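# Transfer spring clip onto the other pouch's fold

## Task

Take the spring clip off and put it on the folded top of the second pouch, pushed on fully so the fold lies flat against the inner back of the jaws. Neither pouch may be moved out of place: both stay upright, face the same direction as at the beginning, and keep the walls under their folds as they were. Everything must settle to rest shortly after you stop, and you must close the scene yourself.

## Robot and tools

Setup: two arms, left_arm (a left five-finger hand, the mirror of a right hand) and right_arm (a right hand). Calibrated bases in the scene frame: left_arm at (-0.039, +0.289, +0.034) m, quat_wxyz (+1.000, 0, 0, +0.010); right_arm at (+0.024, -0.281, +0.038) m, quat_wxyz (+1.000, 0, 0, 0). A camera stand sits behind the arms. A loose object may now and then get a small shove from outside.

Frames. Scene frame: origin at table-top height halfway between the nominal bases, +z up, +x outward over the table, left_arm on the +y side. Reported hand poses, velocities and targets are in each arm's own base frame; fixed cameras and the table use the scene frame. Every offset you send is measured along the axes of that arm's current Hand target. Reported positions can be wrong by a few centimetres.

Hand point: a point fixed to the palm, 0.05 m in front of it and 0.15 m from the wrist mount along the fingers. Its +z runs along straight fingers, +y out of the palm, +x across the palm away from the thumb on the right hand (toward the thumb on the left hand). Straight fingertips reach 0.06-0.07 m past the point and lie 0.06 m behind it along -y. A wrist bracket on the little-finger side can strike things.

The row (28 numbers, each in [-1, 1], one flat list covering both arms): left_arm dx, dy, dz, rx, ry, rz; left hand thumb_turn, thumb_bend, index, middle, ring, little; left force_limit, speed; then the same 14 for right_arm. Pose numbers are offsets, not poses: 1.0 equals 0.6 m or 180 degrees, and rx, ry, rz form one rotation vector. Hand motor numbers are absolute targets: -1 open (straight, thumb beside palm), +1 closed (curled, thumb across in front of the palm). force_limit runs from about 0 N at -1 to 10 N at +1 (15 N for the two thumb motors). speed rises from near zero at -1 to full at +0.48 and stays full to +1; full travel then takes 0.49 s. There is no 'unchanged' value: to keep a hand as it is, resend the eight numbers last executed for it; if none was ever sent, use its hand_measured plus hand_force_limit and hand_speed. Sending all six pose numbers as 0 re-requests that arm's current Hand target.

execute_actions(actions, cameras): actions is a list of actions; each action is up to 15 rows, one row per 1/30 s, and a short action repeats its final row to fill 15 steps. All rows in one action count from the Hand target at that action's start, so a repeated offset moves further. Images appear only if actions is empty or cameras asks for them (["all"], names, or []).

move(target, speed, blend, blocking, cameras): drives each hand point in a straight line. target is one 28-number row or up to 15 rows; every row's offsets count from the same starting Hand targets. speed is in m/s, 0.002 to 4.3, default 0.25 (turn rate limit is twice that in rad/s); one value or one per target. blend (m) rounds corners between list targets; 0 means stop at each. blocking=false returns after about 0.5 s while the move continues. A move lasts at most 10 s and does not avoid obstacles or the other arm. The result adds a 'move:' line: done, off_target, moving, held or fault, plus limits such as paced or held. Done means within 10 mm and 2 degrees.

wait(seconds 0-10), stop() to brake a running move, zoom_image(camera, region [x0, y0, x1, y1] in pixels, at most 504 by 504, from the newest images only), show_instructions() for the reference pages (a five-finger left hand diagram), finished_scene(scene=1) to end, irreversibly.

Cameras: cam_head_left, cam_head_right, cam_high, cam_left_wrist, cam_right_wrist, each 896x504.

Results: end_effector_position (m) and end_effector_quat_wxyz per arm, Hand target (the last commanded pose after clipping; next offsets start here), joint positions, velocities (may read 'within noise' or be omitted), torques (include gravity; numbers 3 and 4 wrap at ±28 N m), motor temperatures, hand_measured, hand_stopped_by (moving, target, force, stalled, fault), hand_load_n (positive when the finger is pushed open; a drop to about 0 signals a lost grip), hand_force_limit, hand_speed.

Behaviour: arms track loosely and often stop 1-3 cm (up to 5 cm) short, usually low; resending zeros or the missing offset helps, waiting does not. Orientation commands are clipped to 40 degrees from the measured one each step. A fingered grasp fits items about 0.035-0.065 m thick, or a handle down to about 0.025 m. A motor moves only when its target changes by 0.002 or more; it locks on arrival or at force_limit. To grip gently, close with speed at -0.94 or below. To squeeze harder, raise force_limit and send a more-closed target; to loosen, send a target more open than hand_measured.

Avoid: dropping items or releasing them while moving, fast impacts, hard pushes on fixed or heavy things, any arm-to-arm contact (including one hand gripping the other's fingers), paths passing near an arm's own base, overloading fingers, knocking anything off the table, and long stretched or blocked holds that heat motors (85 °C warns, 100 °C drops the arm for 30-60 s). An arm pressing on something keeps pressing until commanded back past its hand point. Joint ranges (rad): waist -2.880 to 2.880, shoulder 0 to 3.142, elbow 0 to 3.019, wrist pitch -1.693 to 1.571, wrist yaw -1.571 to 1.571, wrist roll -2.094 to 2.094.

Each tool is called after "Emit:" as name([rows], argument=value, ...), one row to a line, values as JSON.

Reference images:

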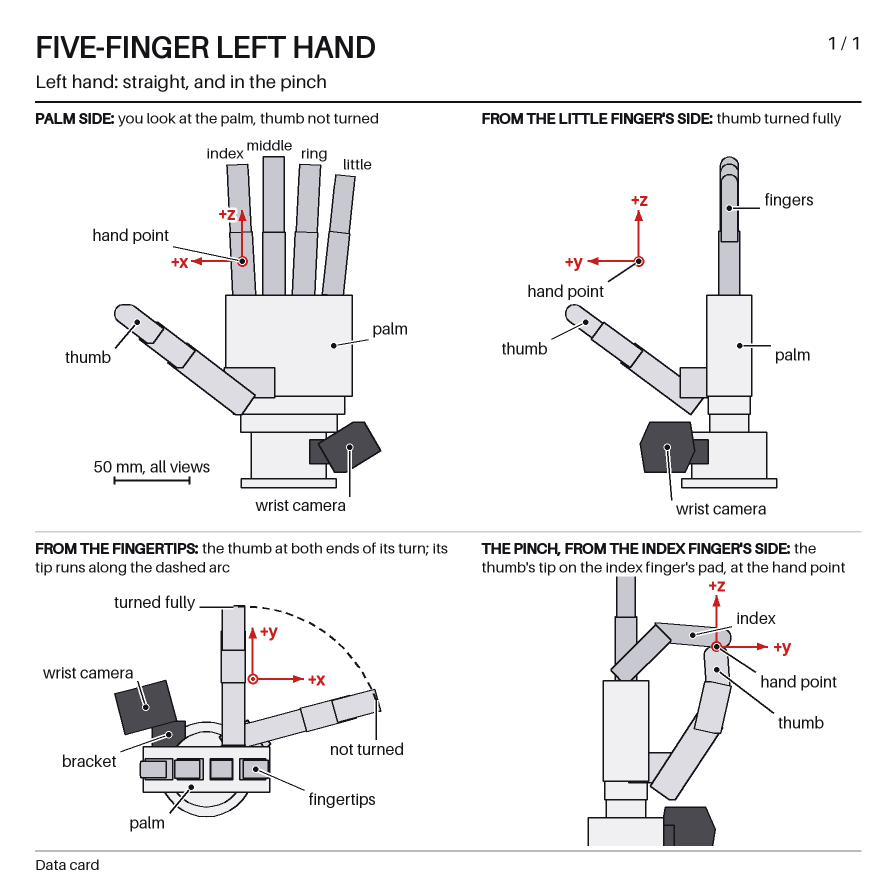

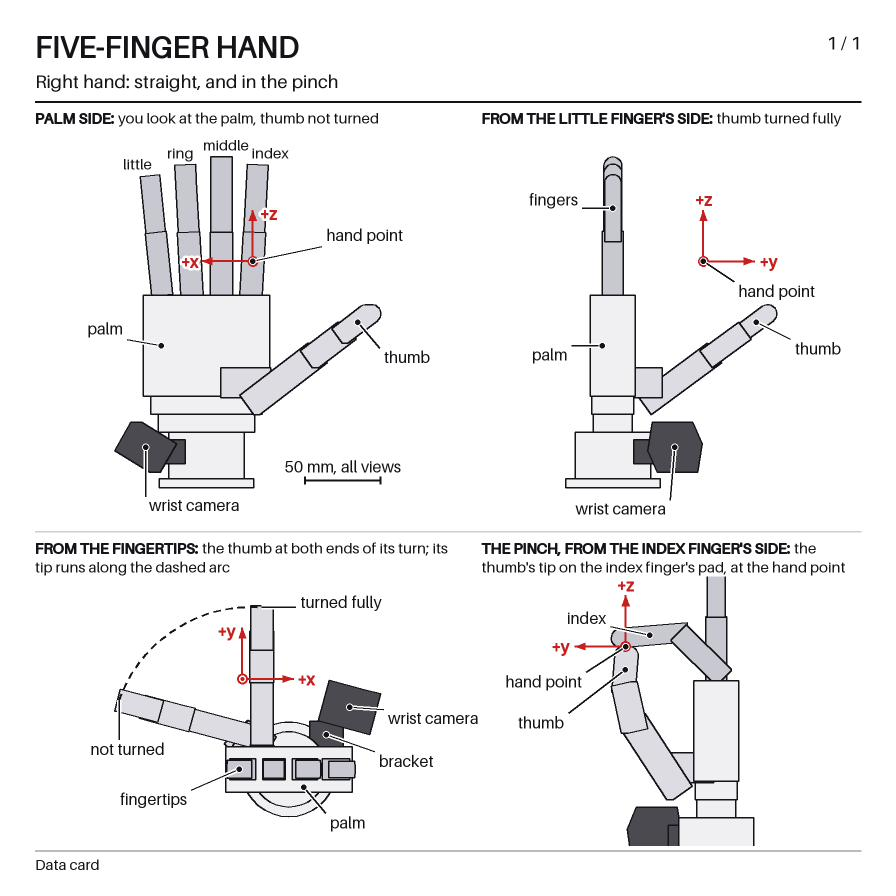

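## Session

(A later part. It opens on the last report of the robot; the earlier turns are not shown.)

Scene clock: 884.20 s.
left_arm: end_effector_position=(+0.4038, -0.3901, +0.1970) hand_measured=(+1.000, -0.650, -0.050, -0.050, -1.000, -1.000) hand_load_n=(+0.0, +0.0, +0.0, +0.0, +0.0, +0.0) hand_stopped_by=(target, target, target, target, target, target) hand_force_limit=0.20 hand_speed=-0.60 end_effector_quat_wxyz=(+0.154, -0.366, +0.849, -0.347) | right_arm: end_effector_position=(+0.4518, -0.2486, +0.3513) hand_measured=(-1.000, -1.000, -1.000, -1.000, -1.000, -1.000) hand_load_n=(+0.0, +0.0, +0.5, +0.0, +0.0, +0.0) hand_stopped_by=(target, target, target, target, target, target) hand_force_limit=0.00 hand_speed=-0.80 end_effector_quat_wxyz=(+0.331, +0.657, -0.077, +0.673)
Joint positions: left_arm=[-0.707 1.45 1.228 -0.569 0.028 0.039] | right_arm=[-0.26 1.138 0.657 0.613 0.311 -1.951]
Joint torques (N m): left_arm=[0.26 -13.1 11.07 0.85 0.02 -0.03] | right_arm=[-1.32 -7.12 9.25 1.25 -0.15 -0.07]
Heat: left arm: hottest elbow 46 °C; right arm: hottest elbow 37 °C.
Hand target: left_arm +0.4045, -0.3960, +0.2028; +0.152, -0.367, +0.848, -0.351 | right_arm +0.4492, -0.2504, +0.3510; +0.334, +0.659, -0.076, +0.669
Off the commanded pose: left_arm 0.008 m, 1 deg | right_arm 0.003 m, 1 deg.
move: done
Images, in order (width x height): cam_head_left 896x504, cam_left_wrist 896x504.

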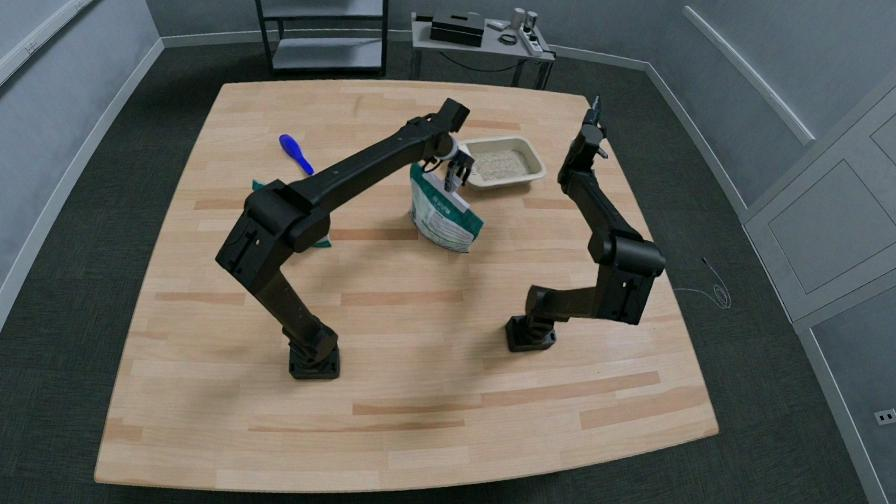

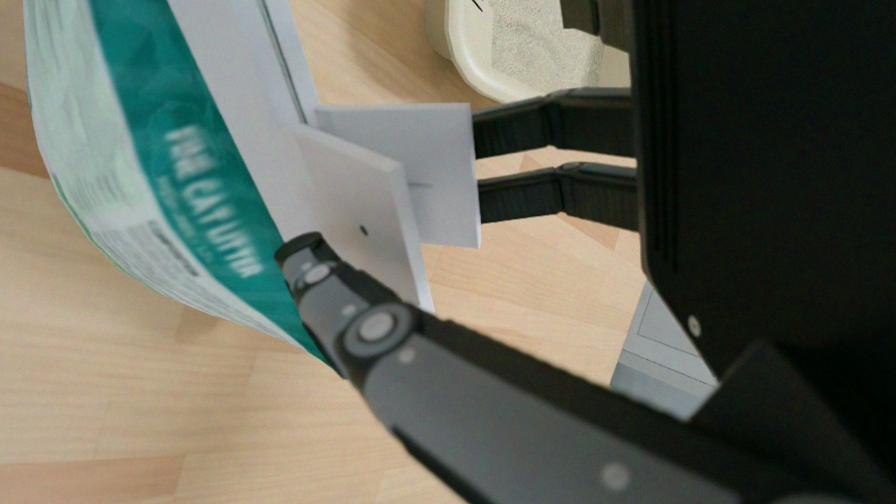

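Emit:
move(target=[0,-0.0112,-0.0112,0,0,0,1,-0.65,-0.05,-0.05,-1,-1,0.2,-0.6,0,0,0,0,0,0,-1,-1,-1,-1,-1,-1,0,-0.8], speed=0.04, cameras=["cam_head_left","cam_left_wrist"])

Emit:
zoom_image(camera="cam_head_left", region=[420, 140, 480, 220])

Scene clock: 890.27 s.
left_arm: end_effector_position=(+0.3998, -0.3866, +0.1938) hand_measured=(+1.000, -0.650, -0.050, -0.050, -1.000, -1.000) hand_load_n=(+0.0, +0.0, +0.0, +0.0, +0.0, +0.0) hand_stopped_by=(target, target, target, target, target, target) hand_force_limit=0.20 hand_speed=-0.60 end_effector_quat_wxyz=(+0.150, -0.368, +0.853, -0.338) | right_arm: end_effector_position=(+0.4518, -0.2486, +0.3513) hand_measured=(-1.000, -1.000, -1.000, -1.000, -1.000, -1.000) hand_load_n=(+0.0, +0.0, +0.0, +0.0, +0.0, +0.0) hand_stopped_by=(target, target, target, target, target, target) hand_force_limit=0.00 hand_speed=-0.80 end_effector_quat_wxyz=(+0.331, +0.657, -0.077, +0.673)
Joint positions: left_arm=[-0.707 1.45 1.228 -0.592 0.028 0.039] | right_arm=[-0.26 1.138 0.657 0.613 0.311 -1.951]
Joint torques (N m): left_arm=[0.03 -13.57 12.57 0.73 0.07 -0.01] | right_arm=[-2.2 -6.59 9.37 1.11 -0.15 -0.01]
Heat: left arm: hottest elbow 46 °C; right arm: hottest elbow 37 °C.
Hand target: left_arm +0.4045, -0.3960, +0.2123; +0.152, -0.367, +0.848, -0.351 | right_arm +0.4492, -0.2504, +0.3510; +0.334, +0.659, -0.076, +0.669
Off the commanded pose: left_arm 0.021 m, 2 deg | right_arm 0.003 m, 1 deg.
move: off_target (left_arm)
Images, in order (width x height): cam_head_left 896x504, cam_left_wrist 896x504.

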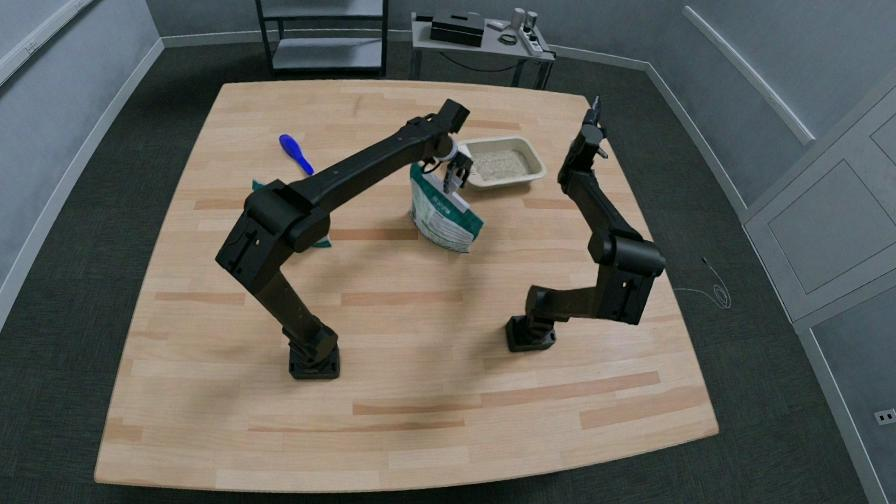

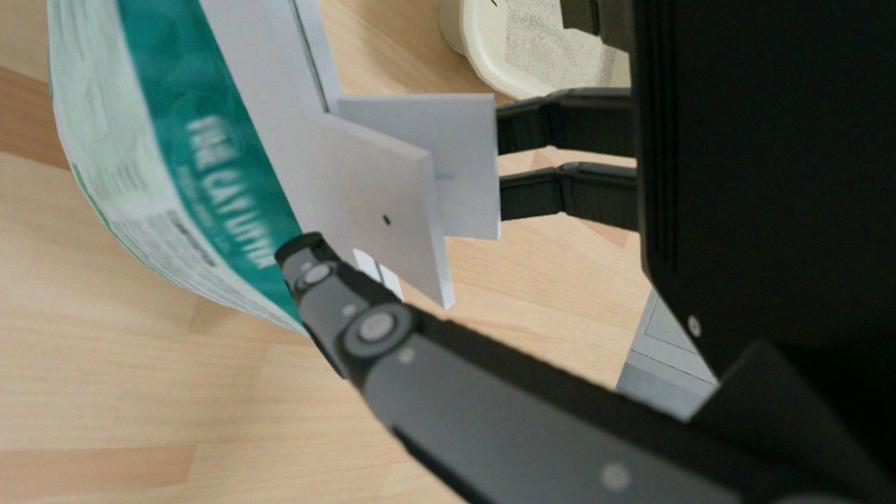

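Scaled by 6.300 from the camera's 896x504 image, which has a finer 1280x720 frame.

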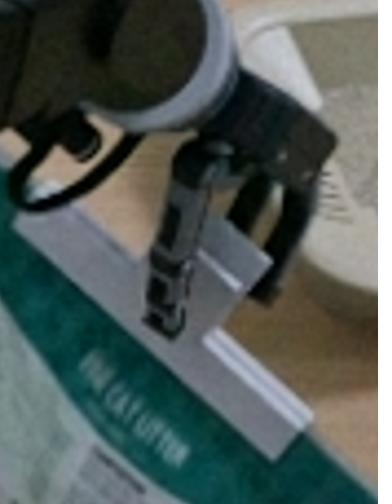

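Emit:
move([
  [0,-0.0268,-0.0268,0,0,0,1,-0.8,-0.25,-0.25,-1,-1,0.2,-0.6,0,0,0,0,0,0,-1,-1,-1,-1,-1,-1,0,-0.8],
  [0,0.0133,0.0133,0,0,0,1,-0.65,-0.05,-0.05,-1,-1,0.2,-0.6,0,0,0,0,0,0,-1,-1,-1,-1,-1,-1,0,-0.8],
], speed=0.06, cameras=["cam_head_left","cam_left_wrist"])

Emit:
zoom_image(camera="cam_head_left", region=[420, 140, 480, 220])

Scene clock: 900.43 s.
left_arm: end_effector_position=(+0.4038, -0.3901, +0.2059) hand_measured=(+1.000, -0.650, -0.050, -0.050, -1.000, -1.000) hand_load_n=(-0.5, +0.5, +0.0, +0.0, +0.0, +0.0) hand_stopped_by=(target, target, target, target, target, target) hand_force_limit=0.20 hand_speed=-0.60 end_effector_quat_wxyz=(+0.154, -0.366, +0.849, -0.348) | right_arm: end_effector_position=(+0.4518, -0.2486, +0.3513) hand_measured=(-1.000, -1.000, -1.000, -1.000, -1.000, -1.000) hand_load_n=(+0.0, +0.0, +0.0, +0.0, +0.0, +0.0) hand_stopped_by=(target, target, target, target, target, target) hand_force_limit=0.00 hand_speed=-0.80 end_effector_quat_wxyz=(+0.331, +0.657, -0.077, +0.673)
Joint positions: left_arm=[-0.707 1.444 1.244 -0.59 0.028 0.038] | right_arm=[-0.26 1.138 0.657 0.613 0.311 -1.951]
Joint torques (N m): left_arm=[0.67 -12.69 9.36 1.84 0.04 0.01] | right_arm=[-1.67 -6.65 9.26 1.29 -0.14 -0.03]
Heat: left arm: hottest elbow 48 °C; right arm: hottest elbow 37 °C.
Hand target: left_arm +0.4045, -0.3960, +0.2011; +0.152, -0.367, +0.848, -0.351 | right_arm +0.4492, -0.2504, +0.3510; +0.334, +0.659, -0.076, +0.669
Off the commanded pose: left_arm 0.008 m, 0 deg | right_arm 0.003 m, 1 deg.
move: done
Images, in order (width x height): cam_head_left 896x504, cam_left_wrist 896x504.

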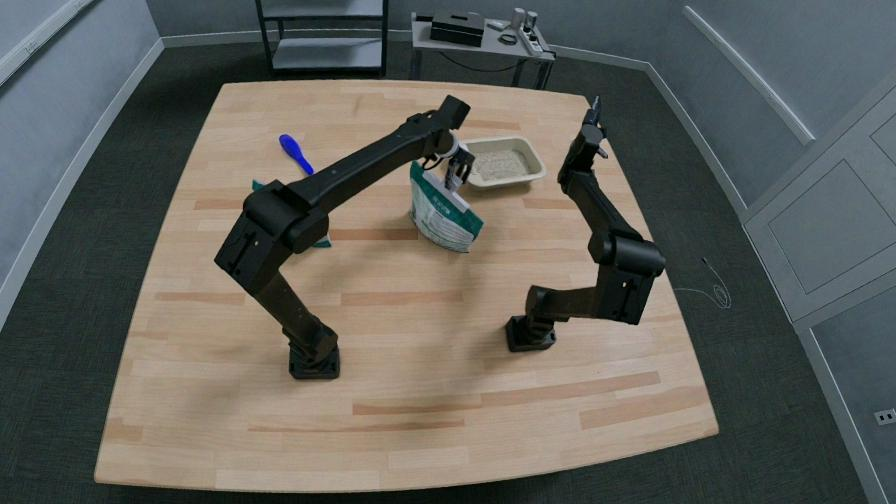

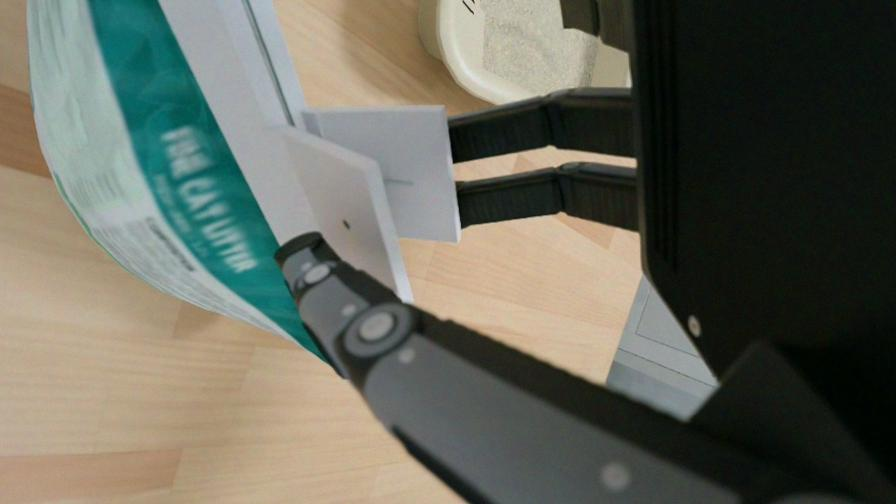

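Scaled by 6.300 from the camera's 896x504 image, which has a finer 1280x720 frame.

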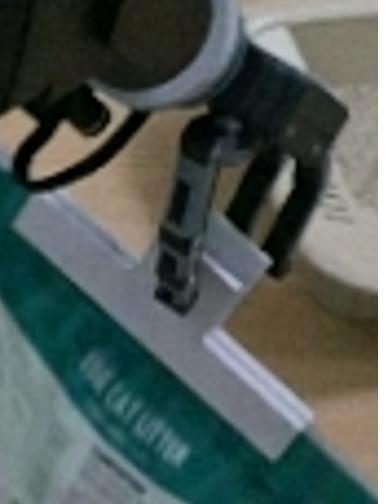

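Emit:
move(target=[0,0,0,0,0,0,1,-0.35,0.2,0.2,-1,-1,0.3,-0.85,0,0,0,0,0,0,-1,-1,-1,-1,-1,-1,0,-0.8], speed=0.05, cameras=["cam_head_left","cam_left_wrist"])

Emit:
zoom_image(camera="cam_head_left", region=[420, 140, 480, 220])

Emit:
zoom_image(camera="cam_left_wrist", region=[180, 80, 600, 440])

Scene clock: 904.77 s.
left_arm: end_effector_position=(+0.4038, -0.3901, +0.2059) hand_measured=(+1.000, -0.564, +0.142, +0.142, -1.000, -1.000) hand_load_n=(-1.5, +15.5, +7.5, +8.0, +0.0, +0.0) hand_stopped_by=(target, force, force, force, target, target) hand_force_limit=0.30 hand_speed=-0.85 end_effector_quat_wxyz=(+0.154, -0.366, +0.849, -0.348) | right_arm: end_effector_position=(+0.4518, -0.2486, +0.3513) hand_measured=(-1.000, -1.000, -1.000, -1.000, -1.000, -1.000) hand_load_n=(+0.0, +0.0, +0.0, +0.0, +0.0, +0.0) hand_stopped_by=(target, target, target, target, target, target) hand_force_limit=0.00 hand_speed=-0.80 end_effector_quat_wxyz=(+0.331, +0.657, -0.077, +0.673)
Joint positions: left_arm=[-0.707 1.444 1.244 -0.59 0.028 0.038] | right_arm=[-0.26 1.138 0.657 0.613 0.311 -1.951]
Joint torques (N m): left_arm=[0.62 -11.87 9.28 1.85 0.03 0] | right_arm=[-1.61 -7.41 9.21 1.25 -0.14 0]
Heat: left arm: hottest elbow 47 °C; right arm: hottest elbow 37 °C.
Hand target: left_arm +0.4045, -0.3960, +0.2011; +0.152, -0.367, +0.848, -0.351 | right_arm +0.4492, -0.2504, +0.3510; +0.334, +0.659, -0.076, +0.669
Off the commanded pose: left_arm 0.008 m, 0 deg | right_arm 0.003 m, 1 deg.
move: done
Images, in order (width x height): cam_head_left 896x504, cam_left_wrist 896x504.

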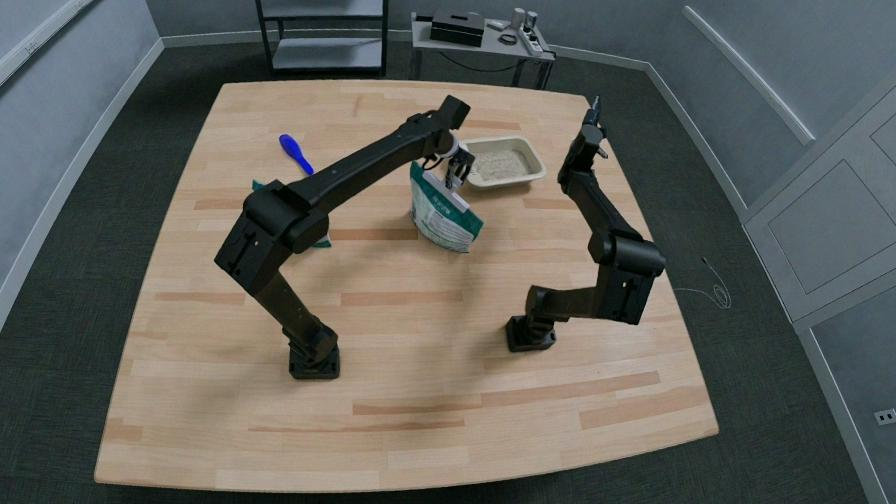

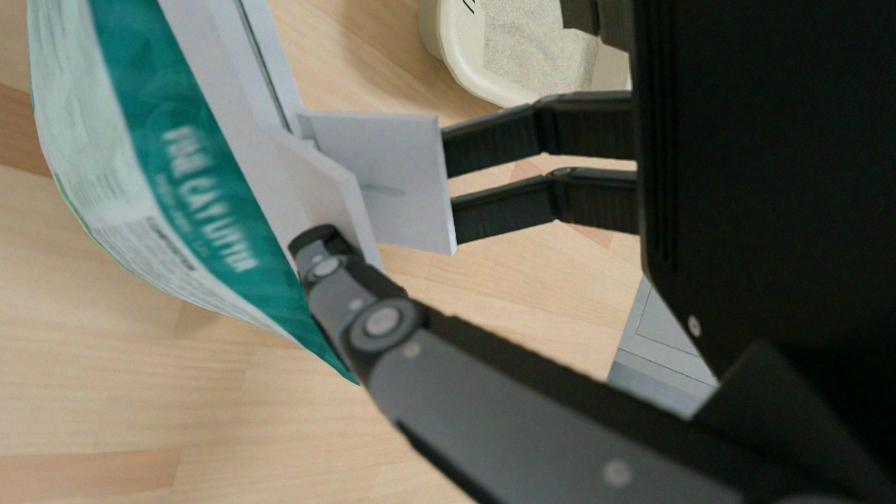

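Scaled by 6.300 from the camera's 896x504 image, which has a finer 1280x720 frame.

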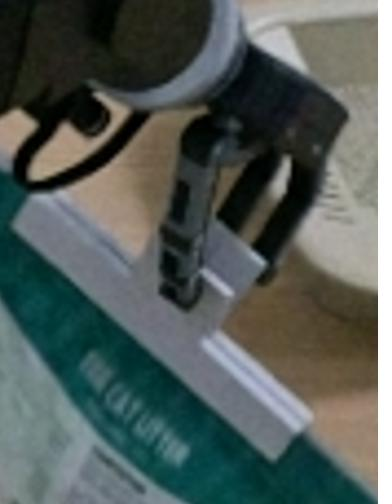

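Scaled by 1.200 from the camera's 896x504 image, which has a finer 1280x720 frame.

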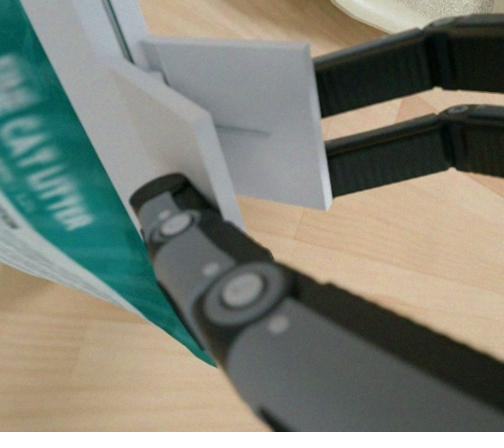

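Emit:
move([
  [0,0,0,0,0,0,1,-0.8,-0.2,-0.2,-1,-1,0.2,-0.6,0,0,0,0,0,0,-1,-1,-1,-1,-1,-1,0,-0.8],
  [0,-0.04,-0.04,0,0,0,1,-0.8,-0.2,-0.2,-1,-1,0.2,-0.6,0,0,0,0,0,0,-1,-1,-1,-1,-1,-1,0,-0.8],
  [0,-0.0094,-0.0094,0,0,0,1,-0.7,-0.05,-0.05,-1,-1,0.2,-0.6,0,0,0,0,0,0,-1,-1,-1,-1,-1,-1,0,-0.8],
], speed=0.06, cameras=["cam_head_left","cam_left_wrist"])

Emit:
zoom_image(camera="cam_head_left", region=[420, 140, 480, 220])

Emit:
zoom_image(camera="cam_left_wrist", region=[180, 80, 600, 440])

Scene clock: 947.33 s.
left_arm: end_effector_position=(+0.4042, -0.3904, +0.2122) hand_measured=(+1.000, -0.700, -0.050, -0.050, -1.000, -1.000) hand_load_n=(+0.0, +0.0, +0.0, +0.0, -0.5, +0.0) hand_stopped_by=(target, target, target, target, target, target) hand_force_limit=0.20 hand_speed=-0.60 end_effector_quat_wxyz=(+0.154, -0.366, +0.850, -0.347) | right_arm: end_effector_position=(+0.4518, -0.2486, +0.3513) hand_measured=(-1.000, -1.000, -1.000, -1.000, -1.000, -1.000) hand_load_n=(+0.0, -0.5, +0.0, +0.0, +0.0, +0.0) hand_stopped_by=(target, target, target, target, target, target) hand_force_limit=0.00 hand_speed=-0.80 end_effector_quat_wxyz=(+0.331, +0.657, -0.077, +0.673)
Joint positions: left_arm=[-0.707 1.444 1.262 -0.611 0.028 0.038] | right_arm=[-0.26 1.138 0.657 0.613 0.311 -1.951]
Joint torques (N m): left_arm=[0.62 -12.1 9.26 1.77 0.05 0.01] | right_arm=[-1.67 -7.24 9.22 1.33 -0.15 -0.03]
Heat: left arm: hottest elbow 47 °C; right arm: hottest elbow 37 °C.
Hand target: left_arm +0.4045, -0.3960, +0.2091; +0.152, -0.367, +0.848, -0.351 | right_arm +0.4492, -0.2504, +0.3510; +0.334, +0.659, -0.076, +0.669
Off the commanded pose: left_arm 0.006 m, 1 deg | right_arm 0.003 m, 1 deg.
move: done
Images, in order (width x height): cam_head_left 896x504, cam_left_wrist 896x504.

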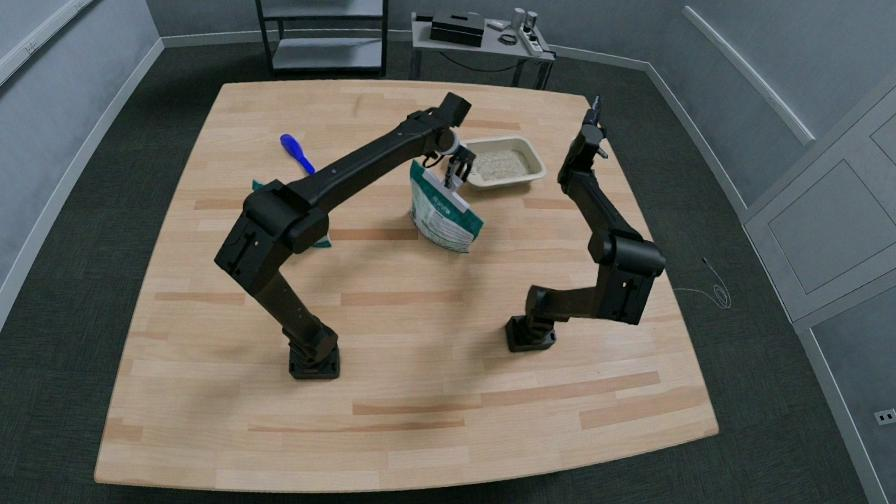

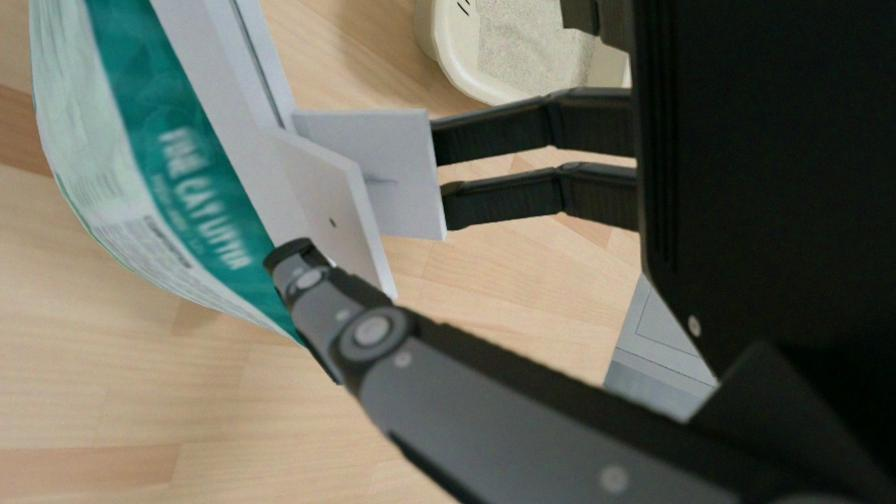

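Scaled by 6.300 from the camera's 896x504 image, which has a finer 1280x720 frame.

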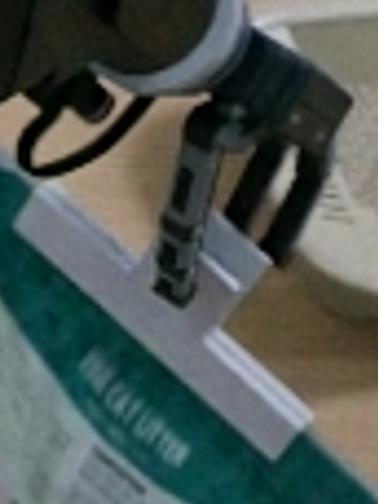

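Scaled by 1.200 from the camera's 896x504 image, which has a finer 1280x720 frame.

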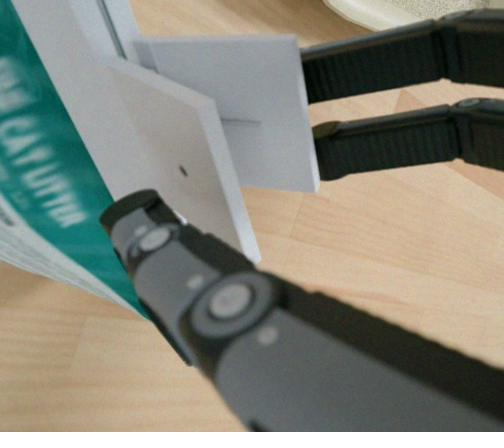

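Emit:
move(target=[0,0,0,0,0,0,1,-0.4,0.2,0.2,-1,-1,0.0,-0.88,0,0,0,0,0,0,-1,-1,-1,-1,-1,-1,0,-0.8], speed=0.05, cameras=["cam_head_left","cam_left_wrist"])

Emit:
zoom_image(camera="cam_head_left", region=[420, 140, 480, 220])

Emit:
zoom_image(camera="cam_left_wrist", region=[180, 80, 600, 440])

Scene clock: 956.67 s.
left_arm: end_effector_position=(+0.4042, -0.3904, +0.2122) hand_measured=(+1.000, -0.614, +0.126, +0.126, -1.000, -1.000) hand_load_n=(-1.0, +10.5, +5.5, +4.5, +0.0, +0.0) hand_stopped_by=(target, force, force, force, target, target) hand_force_limit=0.00 hand_speed=-0.88 end_effector_quat_wxyz=(+0.154, -0.366, +0.850, -0.347) | right_arm: end_effector_position=(+0.4518, -0.2486, +0.3513) hand_measured=(-1.000, -1.000, -1.000, -1.000, -1.000, -1.000) hand_load_n=(+0.0, +0.0, +0.0, +0.0, +0.0, +0.0) hand_stopped_by=(target, target, target, target, target, target) hand_force_limit=0.00 hand_speed=-0.80 end_effector_quat_wxyz=(+0.331, +0.657, -0.077, +0.673)
Joint positions: left_arm=[-0.707 1.444 1.262 -0.611 0.028 0.038] | right_arm=[-0.26 1.138 0.657 0.613 0.311 -1.951]
Joint torques (N m): left_arm=[0.5 -13.04 9.37 1.76 0.03 0.03] | right_arm=[-1.96 -7.12 9.21 1.32 -0.18 -0.06]
Heat: left arm: hottest elbow 48 °C; right arm: hottest elbow 37 °C.
Hand target: left_arm +0.4045, -0.3960, +0.2091; +0.152, -0.367, +0.848, -0.351 | right_arm +0.4492, -0.2504, +0.3510; +0.334, +0.659, -0.076, +0.669
Off the commanded pose: left_arm 0.006 m, 1 deg | right_arm 0.003 m, 1 deg.
move: done
Images, in order (width x height): cam_head_left 896x504, cam_left_wrist 896x504.

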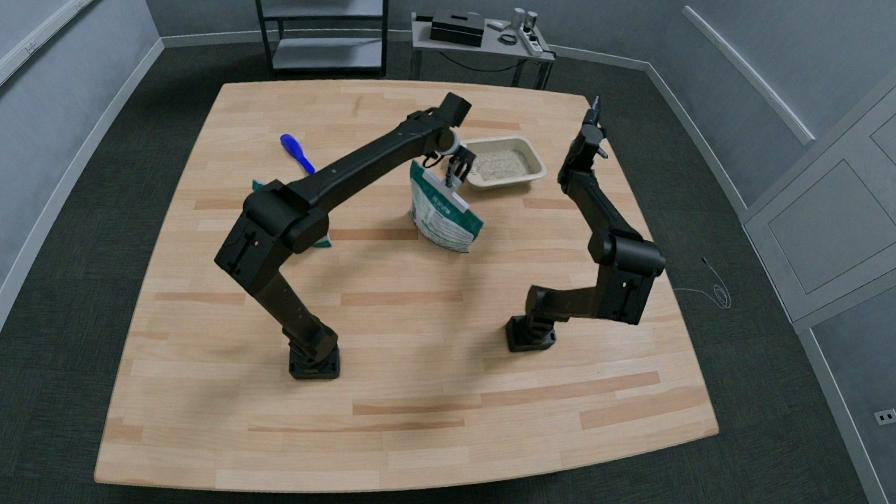

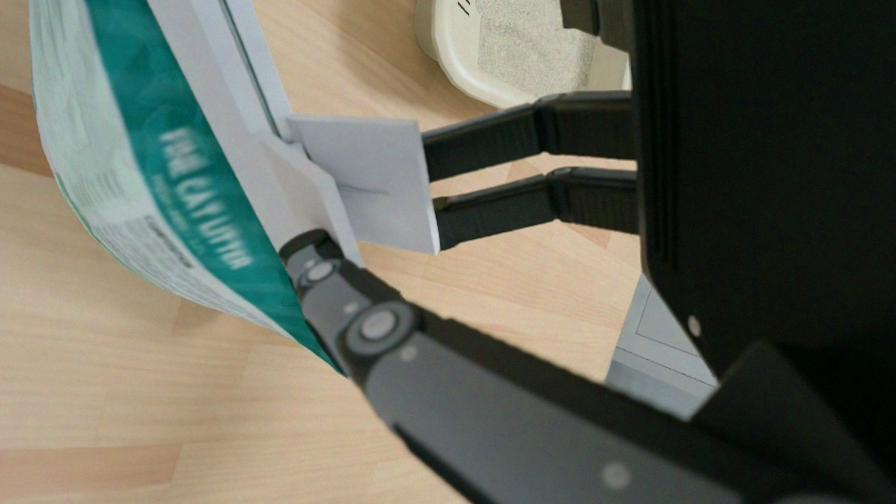

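Scaled by 6.300 from the camera's 896x504 image, which has a finer 1280x720 frame.

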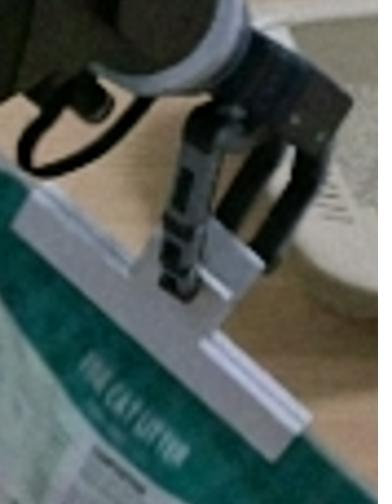

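Scaled by 1.200 from the camera's 896x504 image, which has a finer 1280x720 frame.

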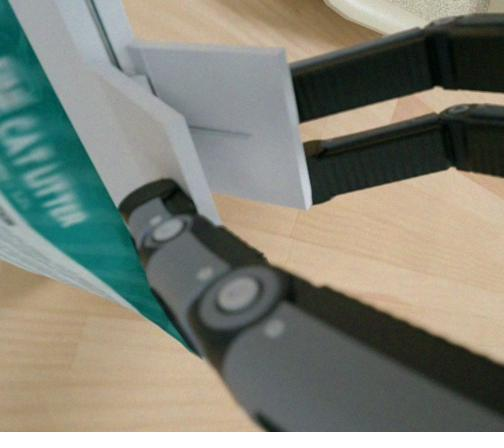

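Emit:
zoom_image(camera="cam_left_wrist", region=[200, 60, 470, 290])

Emit:
zoom_image(camera="cam_head_left", region=[435, 160, 475, 200])

Scaled by 1.867 from the camera's 896x504 image, which has a finer 1280x720 frame.

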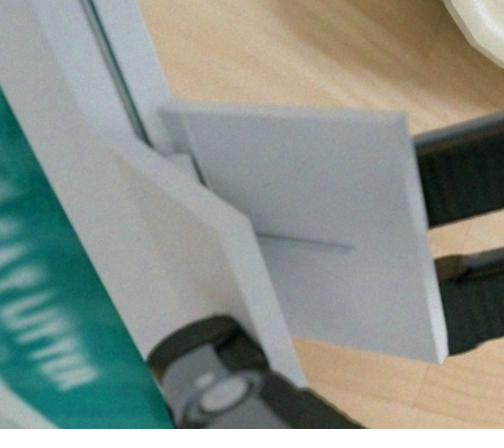

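Scaled by 12.600 from the camera's 896x504 image, which has a finer 1280x720 frame.

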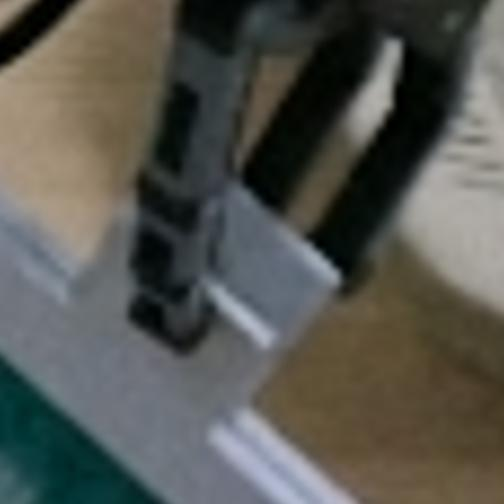

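Emit:
move(target=[0,0,0,0,0,0,1,-0.35,0.3,0.3,-1,-1,0.5,-0.9,0,0,0,0,0,0,-1,-1,-1,-1,-1,-1,0,-0.8], speed=0.05, cameras=["cam_head_left","cam_left_wrist"])

Emit:
zoom_image(camera="cam_head_left", region=[435, 160, 475, 200])

Emit:
zoom_image(camera="cam_left_wrist", region=[200, 60, 470, 290])

Scene clock: 982.20 s.
left_arm: end_effector_position=(+0.4040, -0.3903, +0.2118) hand_measured=(+1.000, -0.614, +0.152, +0.142, -1.000, -1.000) hand_load_n=(-2.5, +17.0, +10.0, +6.5, +0.0, +0.0) hand_stopped_by=(target, force, force, force, target, target) hand_force_limit=0.50 hand_speed=-0.90 end_effector_quat_wxyz=(+0.154, -0.366, +0.850, -0.347) | right_arm: end_effector_position=(+0.4518, -0.2486, +0.3513) hand_measured=(-1.000, -1.000, -1.000, -1.000, -1.000, -1.000) hand_load_n=(+0.0, +0.0, +0.0, +0.0, +0.0, +0.0) hand_stopped_by=(target, target, target, target, target, target) hand_force_limit=0.00 hand_speed=-0.80 end_effector_quat_wxyz=(+0.331, +0.657, -0.077, +0.673)
Joint positions: left_arm=[-0.707 1.444 1.261 -0.611 0.028 0.038] | right_arm=[-0.26 1.138 0.657 0.613 0.311 -1.951]
Joint torques (N m): left_arm=[0.09 -12.92 9.42 1.81 0.05 0.02] | right_arm=[-1.38 -7 9.18 1.17 -0.15 -0.06]
Heat: left arm: hottest elbow 48 °C; right arm: hottest elbow 37 °C.
Hand target: left_arm +0.4045, -0.3961, +0.2092; +0.152, -0.367, +0.848, -0.351 | right_arm +0.4492, -0.2504, +0.3510; +0.334, +0.659, -0.076, +0.669
Off the commanded pose: left_arm 0.006 m, 1 deg | right_arm 0.003 m, 1 deg.
move: done
Images, in order (width x height): cam_head_left 896x504, cam_left_wrist 896x504.

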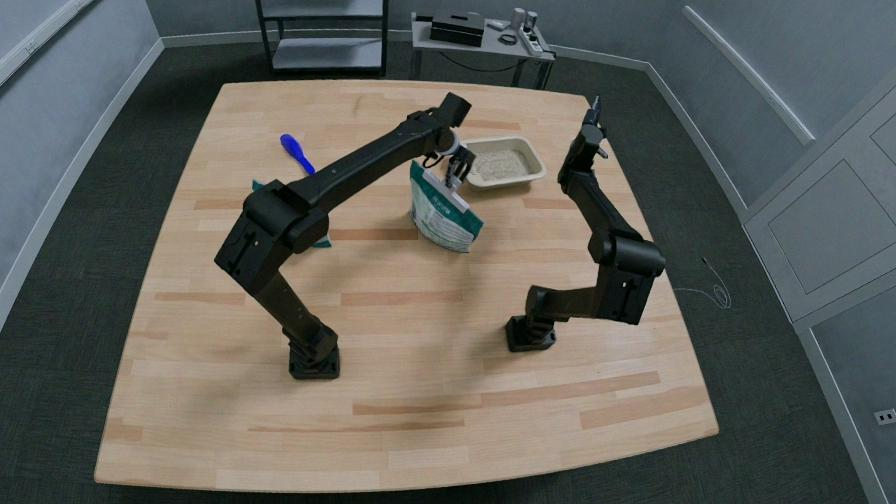

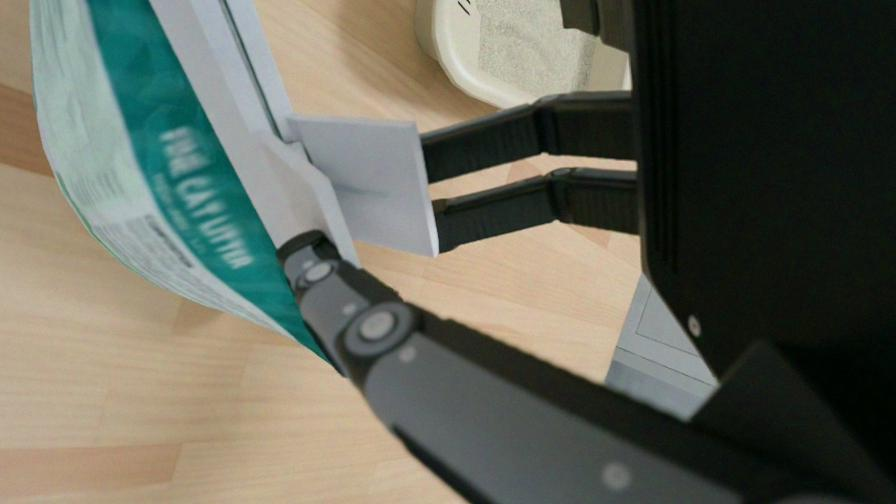

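Scaled by 12.600 from the camera's 896x504 image, which has a finer 1280x720 frame.

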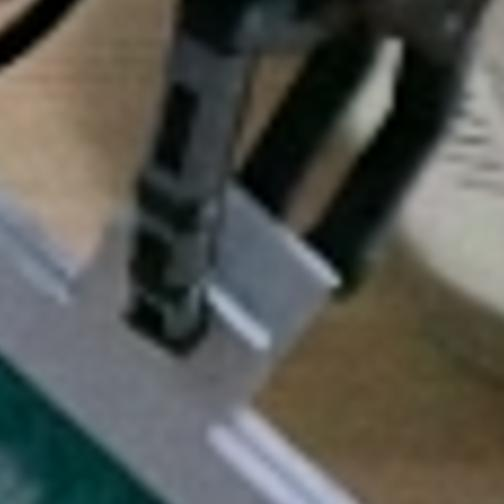

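Scaled by 1.867 from the camera's 896x504 image, which has a finer 1280x720 frame.

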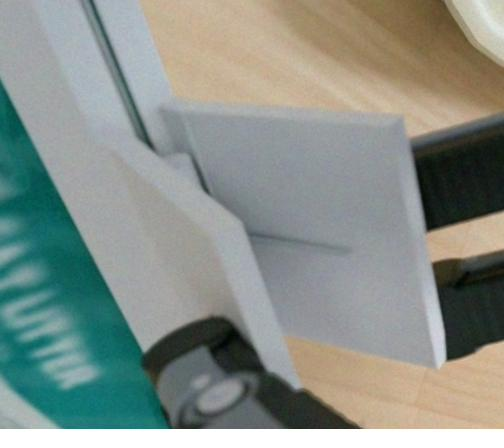

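Emit:
execute_actions([
  [[0,0,0,0,0,0,1,-0.8,-0.2,-0.2,-1,-1,0.5,-0.8,0,0,0,0,0,0,-1,-1,-1,-1,-1,-1,0,-0.8]],
], cameras=["all"])

Scene clock: 1002.67 s.
left_arm: end_effector_position=(+0.4040, -0.3903, +0.2118) hand_measured=(+1.000, -0.800, -0.200, -0.200, -1.000, -1.000) hand_load_n=(+0.0, +0.0, +0.0, +0.0, +0.0, +0.0) hand_stopped_by=(target, target, target, target, target, target) hand_force_limit=0.50 hand_speed=-0.80 end_effector_quat_wxyz=(+0.154, -0.366, +0.850, -0.347) | right_arm: end_effector_position=(+0.4518, -0.2486, +0.3513) hand_measured=(-1.000, -1.000, -1.000, -1.000, -1.000, -1.000) hand_load_n=(+0.0, +0.0, +0.0, +0.0, +0.0, +0.0) hand_stopped_by=(target, target, target, target, target, target) hand_force_limit=0.00 hand_speed=-0.80 end_effector_quat_wxyz=(+0.331, +0.657, -0.077, +0.673)
Joint positions: left_arm=[-0.707 1.444 1.261 -0.611 0.028 0.038] | right_arm=[-0.26 1.138 0.657 0.613 0.311 -1.951]
Joint torques (N m): left_arm=[-0.32 -12.63 9.33 1.66 0.03 -0.02] | right_arm=[-2.08 -7.12 9.26 1.29 -0.13 -0.05]
Heat: left arm: hottest elbow 47 °C; right arm: hottest elbow 37 °C.
Hand target: left_arm +0.4045, -0.3961, +0.2092; +0.152, -0.367, +0.848, -0.351 | right_arm +0.4492, -0.2504, +0.3510; +0.334, +0.659, -0.076, +0.669
Off the commanded pose: left_arm 0.006 m, 1 deg | right_arm 0.003 m, 1 deg.

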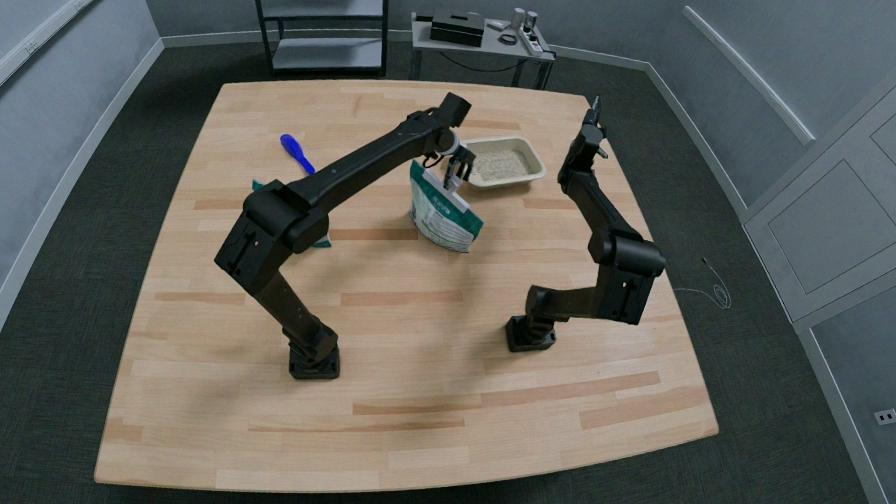

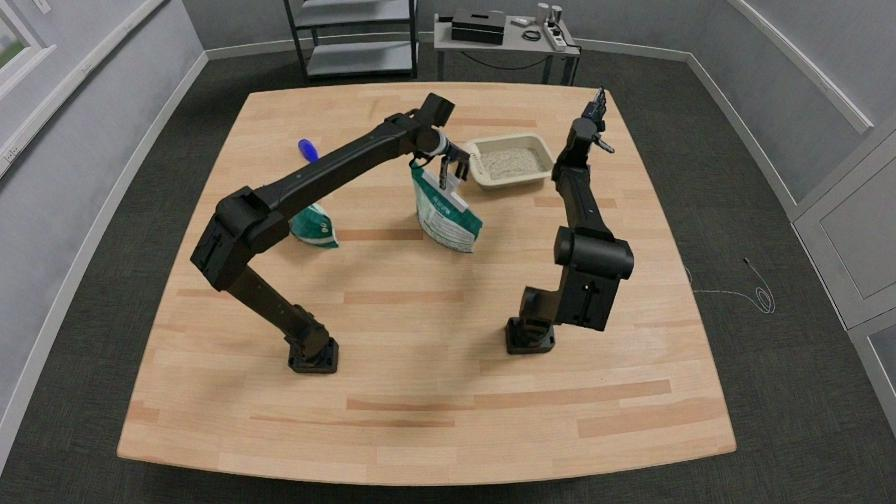

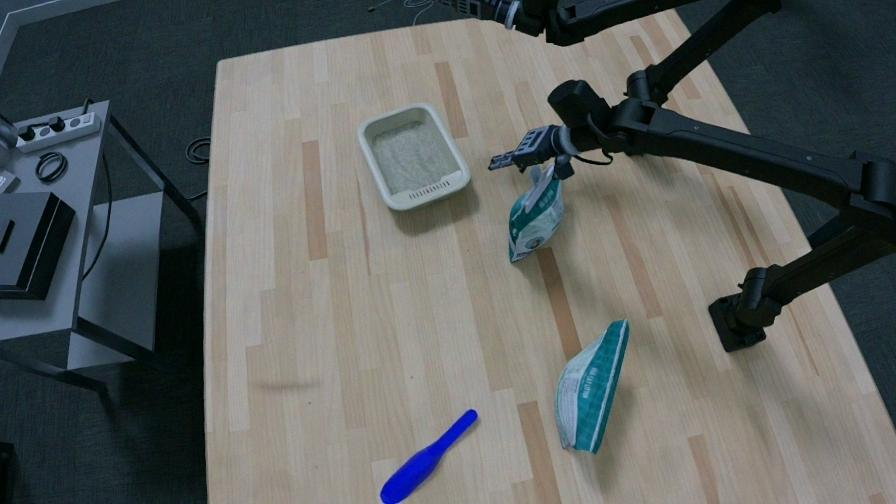

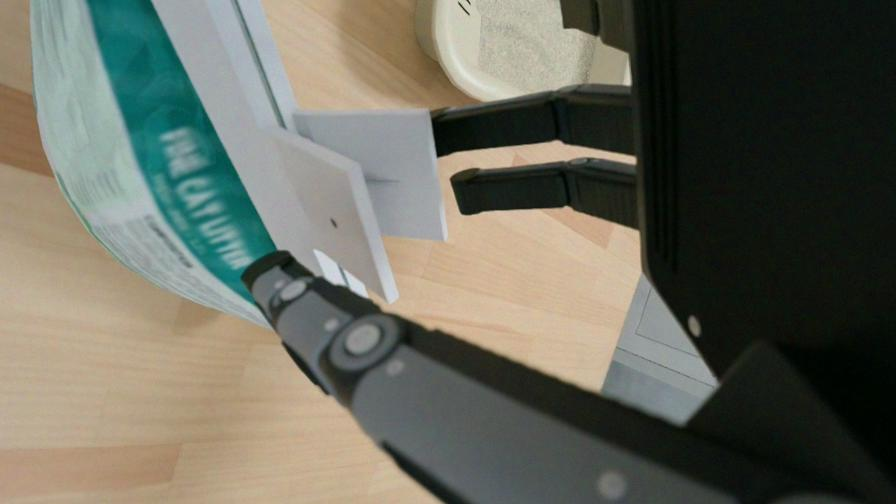

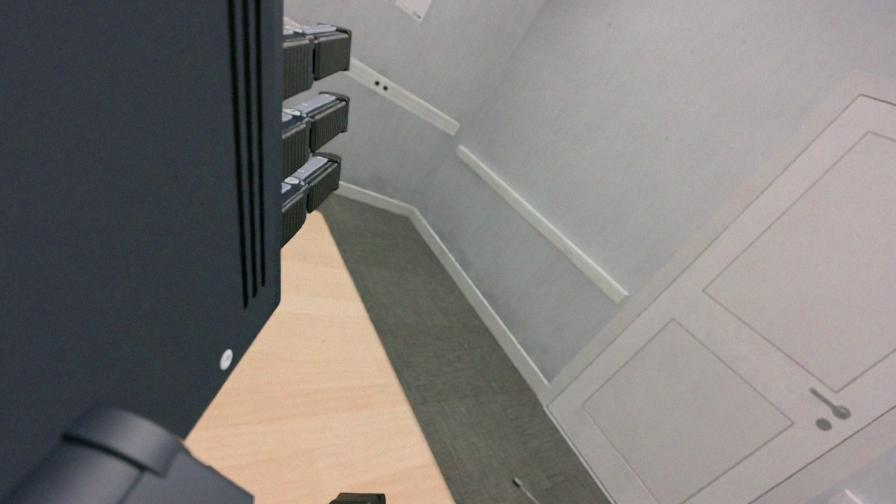

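Emit:
zoom_image(camera="cam_left_wrist", region=[150, 50, 500, 350])

Emit:
zoom_image(camera="cam_head_left", region=[390, 130, 500, 260])

Emit:
zoom_image(camera="cam_head_right", region=[390, 130, 500, 260])

Scaled by 1.440 from the camera's 896x504 image, which has a finer 1280x720 frame.

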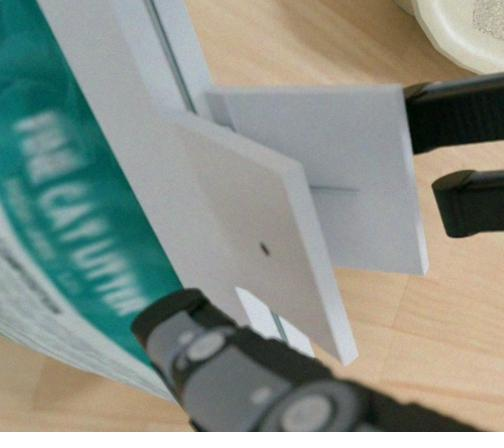

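Scaled by 3.877 from the camera's 896x504 image, which has a finer 1280x720 frame.

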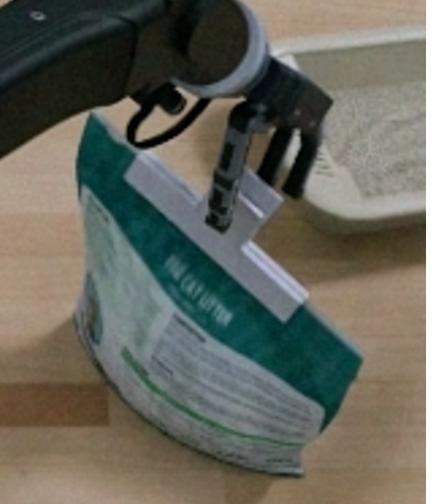

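Scaled by 3.877 from the camera's 896x504 image, which has a finer 1280x720 frame.

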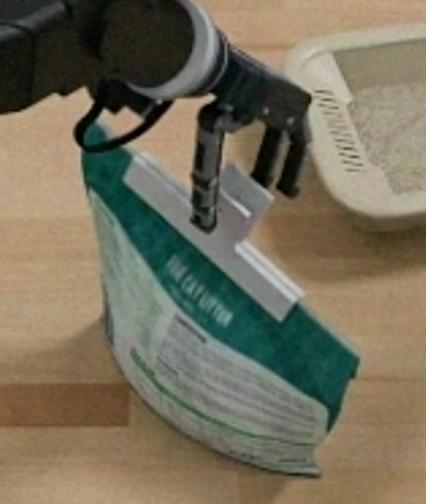

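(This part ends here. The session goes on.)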